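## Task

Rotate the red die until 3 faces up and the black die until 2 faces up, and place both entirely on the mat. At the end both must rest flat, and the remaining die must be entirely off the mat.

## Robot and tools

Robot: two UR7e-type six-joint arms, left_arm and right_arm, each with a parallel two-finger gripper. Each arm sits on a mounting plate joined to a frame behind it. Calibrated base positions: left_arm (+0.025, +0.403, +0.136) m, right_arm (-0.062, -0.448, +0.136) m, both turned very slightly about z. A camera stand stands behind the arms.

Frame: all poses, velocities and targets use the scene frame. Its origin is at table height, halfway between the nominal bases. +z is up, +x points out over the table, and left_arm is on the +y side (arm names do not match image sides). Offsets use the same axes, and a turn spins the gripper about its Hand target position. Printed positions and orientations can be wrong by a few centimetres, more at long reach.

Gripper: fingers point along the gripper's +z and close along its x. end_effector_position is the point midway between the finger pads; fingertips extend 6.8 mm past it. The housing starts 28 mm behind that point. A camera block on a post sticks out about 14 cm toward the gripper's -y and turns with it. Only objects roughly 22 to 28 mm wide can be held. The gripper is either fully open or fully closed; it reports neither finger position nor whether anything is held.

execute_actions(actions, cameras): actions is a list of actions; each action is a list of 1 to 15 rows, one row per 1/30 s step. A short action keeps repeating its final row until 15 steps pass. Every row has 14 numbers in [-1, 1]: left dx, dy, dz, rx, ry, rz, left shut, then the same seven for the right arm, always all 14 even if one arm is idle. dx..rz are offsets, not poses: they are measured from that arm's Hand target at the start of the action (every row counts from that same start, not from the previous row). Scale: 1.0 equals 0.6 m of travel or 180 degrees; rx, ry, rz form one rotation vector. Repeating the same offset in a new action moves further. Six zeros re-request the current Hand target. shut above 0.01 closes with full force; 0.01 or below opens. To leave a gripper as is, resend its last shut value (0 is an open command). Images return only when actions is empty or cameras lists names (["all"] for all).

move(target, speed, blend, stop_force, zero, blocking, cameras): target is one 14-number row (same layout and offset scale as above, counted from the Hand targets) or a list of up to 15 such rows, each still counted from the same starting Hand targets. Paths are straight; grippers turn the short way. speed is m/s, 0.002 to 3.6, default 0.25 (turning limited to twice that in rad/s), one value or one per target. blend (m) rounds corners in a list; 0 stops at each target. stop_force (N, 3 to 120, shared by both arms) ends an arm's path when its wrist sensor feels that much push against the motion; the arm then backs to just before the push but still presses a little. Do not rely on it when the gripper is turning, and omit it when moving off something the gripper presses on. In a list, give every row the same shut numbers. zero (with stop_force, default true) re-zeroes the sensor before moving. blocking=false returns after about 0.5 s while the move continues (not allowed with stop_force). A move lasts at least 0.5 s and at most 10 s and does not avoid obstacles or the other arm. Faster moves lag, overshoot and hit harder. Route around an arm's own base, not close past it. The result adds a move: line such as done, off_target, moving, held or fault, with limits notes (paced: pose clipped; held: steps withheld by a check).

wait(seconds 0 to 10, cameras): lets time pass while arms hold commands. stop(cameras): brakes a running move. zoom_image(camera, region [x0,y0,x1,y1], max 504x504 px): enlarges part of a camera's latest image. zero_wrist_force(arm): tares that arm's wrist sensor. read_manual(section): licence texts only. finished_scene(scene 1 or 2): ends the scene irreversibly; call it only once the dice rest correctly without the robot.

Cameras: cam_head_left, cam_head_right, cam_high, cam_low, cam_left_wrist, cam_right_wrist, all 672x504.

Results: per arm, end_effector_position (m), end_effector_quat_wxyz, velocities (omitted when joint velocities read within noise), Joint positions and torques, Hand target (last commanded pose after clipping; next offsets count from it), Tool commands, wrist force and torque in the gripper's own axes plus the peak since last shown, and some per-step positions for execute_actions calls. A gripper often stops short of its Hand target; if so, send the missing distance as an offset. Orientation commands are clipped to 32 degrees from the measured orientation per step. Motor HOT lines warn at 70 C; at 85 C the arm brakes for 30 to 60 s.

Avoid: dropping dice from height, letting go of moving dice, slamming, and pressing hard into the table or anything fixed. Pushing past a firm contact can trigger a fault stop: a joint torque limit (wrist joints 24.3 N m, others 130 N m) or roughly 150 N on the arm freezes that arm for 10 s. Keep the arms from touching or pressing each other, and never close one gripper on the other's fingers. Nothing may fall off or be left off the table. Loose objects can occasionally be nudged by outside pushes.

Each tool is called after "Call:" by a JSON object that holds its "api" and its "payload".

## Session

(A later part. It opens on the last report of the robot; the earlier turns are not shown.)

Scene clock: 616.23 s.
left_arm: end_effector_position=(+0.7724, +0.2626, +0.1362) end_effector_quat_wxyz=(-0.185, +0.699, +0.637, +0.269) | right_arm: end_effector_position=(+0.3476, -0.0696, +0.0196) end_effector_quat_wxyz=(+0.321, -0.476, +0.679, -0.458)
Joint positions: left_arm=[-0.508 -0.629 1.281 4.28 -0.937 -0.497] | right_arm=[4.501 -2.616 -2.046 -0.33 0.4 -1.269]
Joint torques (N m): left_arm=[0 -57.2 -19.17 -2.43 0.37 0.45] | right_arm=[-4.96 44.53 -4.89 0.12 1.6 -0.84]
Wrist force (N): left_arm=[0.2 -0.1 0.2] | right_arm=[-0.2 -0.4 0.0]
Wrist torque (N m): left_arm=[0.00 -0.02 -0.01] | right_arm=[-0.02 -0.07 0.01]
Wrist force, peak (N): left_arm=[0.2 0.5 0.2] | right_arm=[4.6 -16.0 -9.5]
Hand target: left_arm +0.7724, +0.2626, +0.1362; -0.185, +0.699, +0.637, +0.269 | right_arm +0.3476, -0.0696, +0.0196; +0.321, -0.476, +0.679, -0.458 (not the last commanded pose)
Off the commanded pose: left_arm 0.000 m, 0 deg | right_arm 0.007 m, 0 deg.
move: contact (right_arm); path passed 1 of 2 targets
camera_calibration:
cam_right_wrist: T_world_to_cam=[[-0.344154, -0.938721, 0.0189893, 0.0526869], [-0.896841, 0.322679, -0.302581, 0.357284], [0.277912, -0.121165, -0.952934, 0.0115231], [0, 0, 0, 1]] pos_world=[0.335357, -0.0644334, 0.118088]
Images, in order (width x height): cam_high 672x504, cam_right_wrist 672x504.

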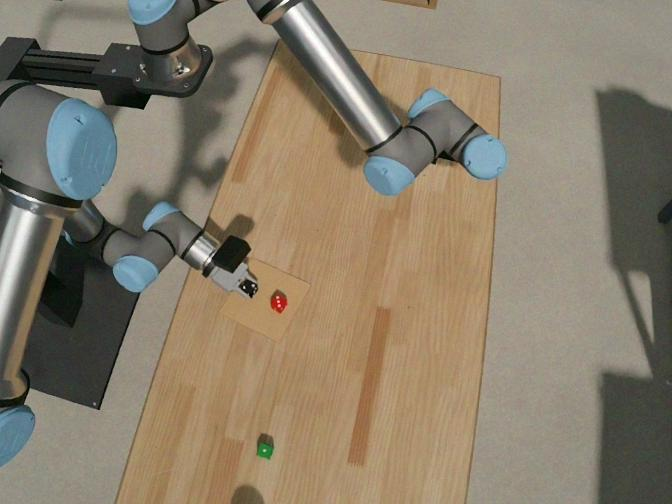

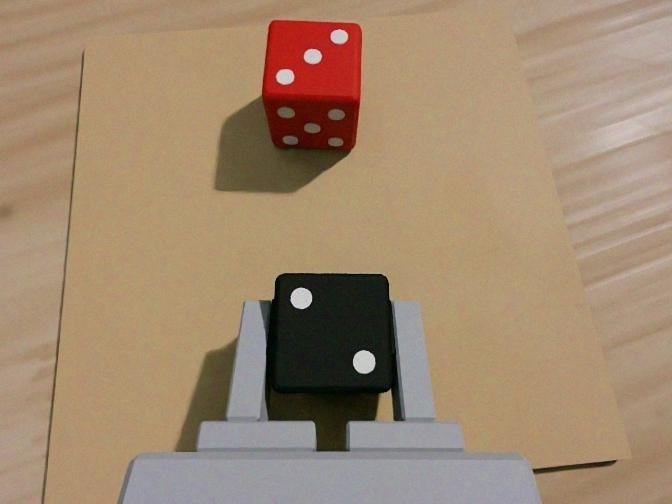

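Call:
{"api": "execute_actions", "payload": {"actions": [[[0,0,0,0,0,0,0,0,0,0,0,0,0,0]]]}}

Call:
{"api": "move", "payload": {"target": [0,0,0,0,0,0,0,-0.1017,0.0370,0.0437,0,0,0,0], "speed": 0.12, "cameras": ["cam_right_wrist","cam_high","cam_low"]}}

Call:
{"api": "zoom_image", "payload": {"camera": "cam_high", "region": [205, 245, 325, 350]}}

Call:
{"api": "zoom_image", "payload": {"camera": "cam_low", "region": [370, 260, 500, 330]}}

Scene clock: 622.73 s.
left_arm: end_effector_position=(+0.7724, +0.2626, +0.1362) end_effector_quat_wxyz=(-0.185, +0.699, +0.637, +0.269) | right_arm: end_effector_position=(+0.3476, -0.0696, +0.0196) end_effector_quat_wxyz=(+0.321, -0.476, +0.679, -0.458)
Joint positions: left_arm=[-0.508 -0.629 1.281 4.28 -0.937 -0.497] | right_arm=[4.501 -2.616 -2.046 -0.33 0.4 -1.269]
Joint torques (N m): left_arm=[0.13 -56.59 -19.71 -2.52 0.2 0.29] | right_arm=[5.01 44.89 -3.86 0.44 1.18 2.47]
Wrist force (N): left_arm=[0.2 -0.3 0.1] | right_arm=[0.0 0.3 0.2]
Wrist torque (N m): left_arm=[-0.02 -0.02 0.00] | right_arm=[-0.02 -0.07 0.02]
Wrist force, peak (N): left_arm=[0.3 0.3 0.4] | right_arm=[-0.5 -1.0 0.2]
Hand target: left_arm +0.7724, +0.2626, +0.1362; -0.185, +0.699, +0.637, +0.269 | right_arm +0.3476, -0.0696, +0.0196; +0.321, -0.476, +0.679, -0.458
Off the commanded pose: left_arm 0.000 m, 0 deg | right_arm 0.000 m, 0 deg.
Step readings (end_effector_position of left_arm | right_arm):
0: (+0.7724, +0.2626, +0.1362) | (+0.3476, -0.0696, +0.0196)
1: (+0.7724, +0.2626, +0.1362) | (+0.3476, -0.0696, +0.0196)
2: (+0.7724, +0.2626, +0.1362) | (+0.3476, -0.0696, +0.0196)
4: (+0.7724, +0.2626, +0.1362) | (+0.3476, -0.0696, +0.0196)
8: (+0.7724, +0.2626, +0.1362) | (+0.3476, -0.0696, +0.0196)
15: (+0.7724, +0.2626, +0.1362) | (+0.3476, -0.0696, +0.0196)

Scene clock: 623.80 s.
left_arm: end_effector_position=(+0.7724, +0.2626, +0.1362) end_effector_quat_wxyz=(-0.185, +0.699, +0.637, +0.269) | right_arm: end_effector_position=(+0.2866, -0.0474, +0.0458) end_effector_quat_wxyz=(+0.321, -0.476, +0.679, -0.458)
Joint positions: left_arm=[-0.508 -0.629 1.281 4.28 -0.937 -0.497] | right_arm=[4.634 -2.482 -2.086 -0.692 0.454 -0.975]
Joint torques (N m): left_arm=[-0.94 -56.66 -19.59 -2.82 0.09 0.37] | right_arm=[7.42 42.17 3.43 -0.78 -3.75 2]
Wrist force (N): left_arm=[0.0 0.1 0.2] | right_arm=[-0.1 0.2 0.4]
Wrist torque (N m): left_arm=[0.01 0.00 -0.01] | right_arm=[-0.03 -0.07 0.02]
Wrist force, peak (N): left_arm=[0.1 0.5 0.1] | right_arm=[-0.2 0.3 1.5]
Hand target: left_arm +0.7724, +0.2626, +0.1362; -0.185, +0.699, +0.637, +0.269 | right_arm +0.2865, -0.0474, +0.0458; +0.321, -0.476, +0.679, -0.458
Off the commanded pose: left_arm 0.000 m, 0 deg | right_arm 0.000 m, 0 deg.
move: done
camera_calibration:
cam_right_wrist: T_world_to_cam=[[-0.344162, -0.938717, 0.0190222, 0.0520333], [-0.896866, 0.322689, -0.302496, 0.303336], [0.27782, -0.121168, -0.952961, 0.0561617], [0, 0, 0, 1]] pos_world=[0.274356, -0.0422334, 0.144288]
Images, in order (width x height): cam_high 672x504, cam_low 672x504, cam_right_wrist 672x504.

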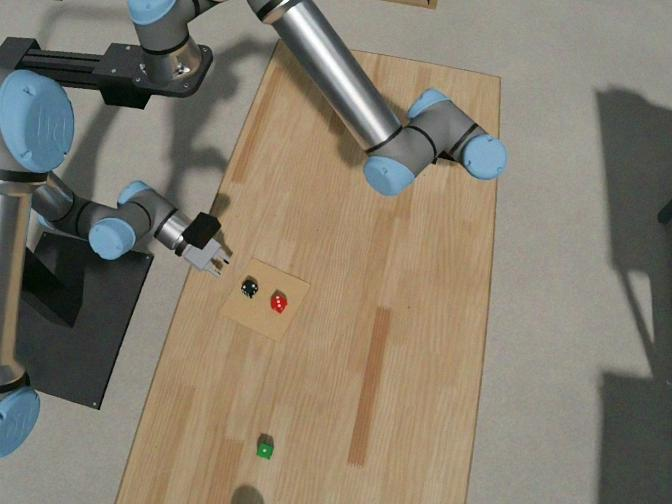

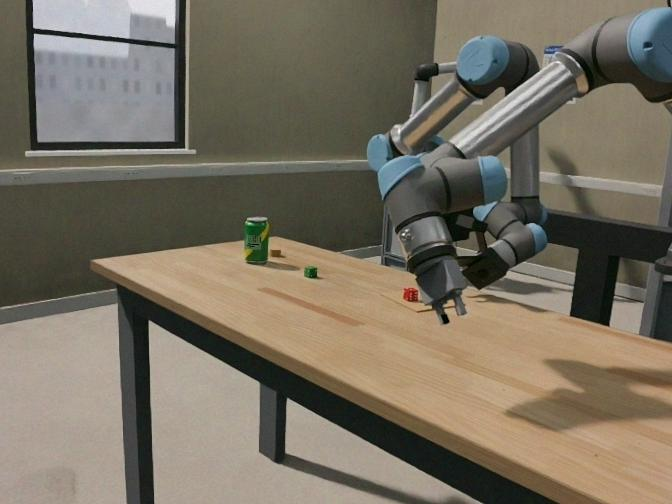

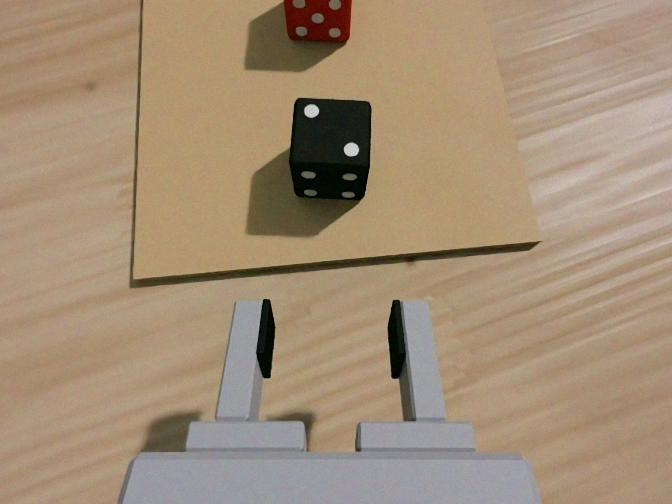

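Scaled by 4.200 from the camera's 672x504 image, which has a finer 960x720 frame.

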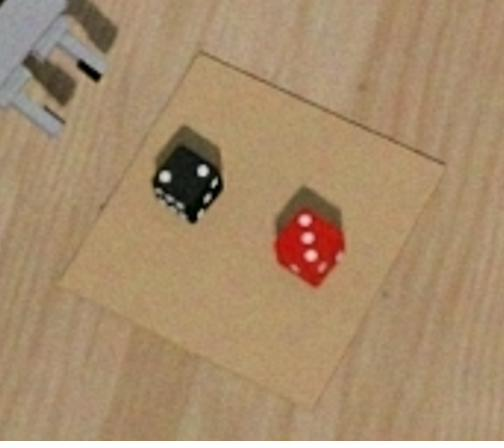

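Scaled by 3.877 from the camera's 672x504 image, which has a finer 960x720 frame.

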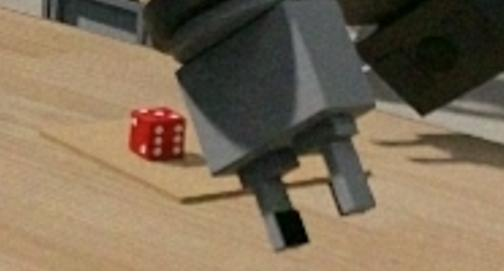

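Call:
{"api": "finished_scene", "payload": {"scene": 2}}

The scene is finished: the task was done.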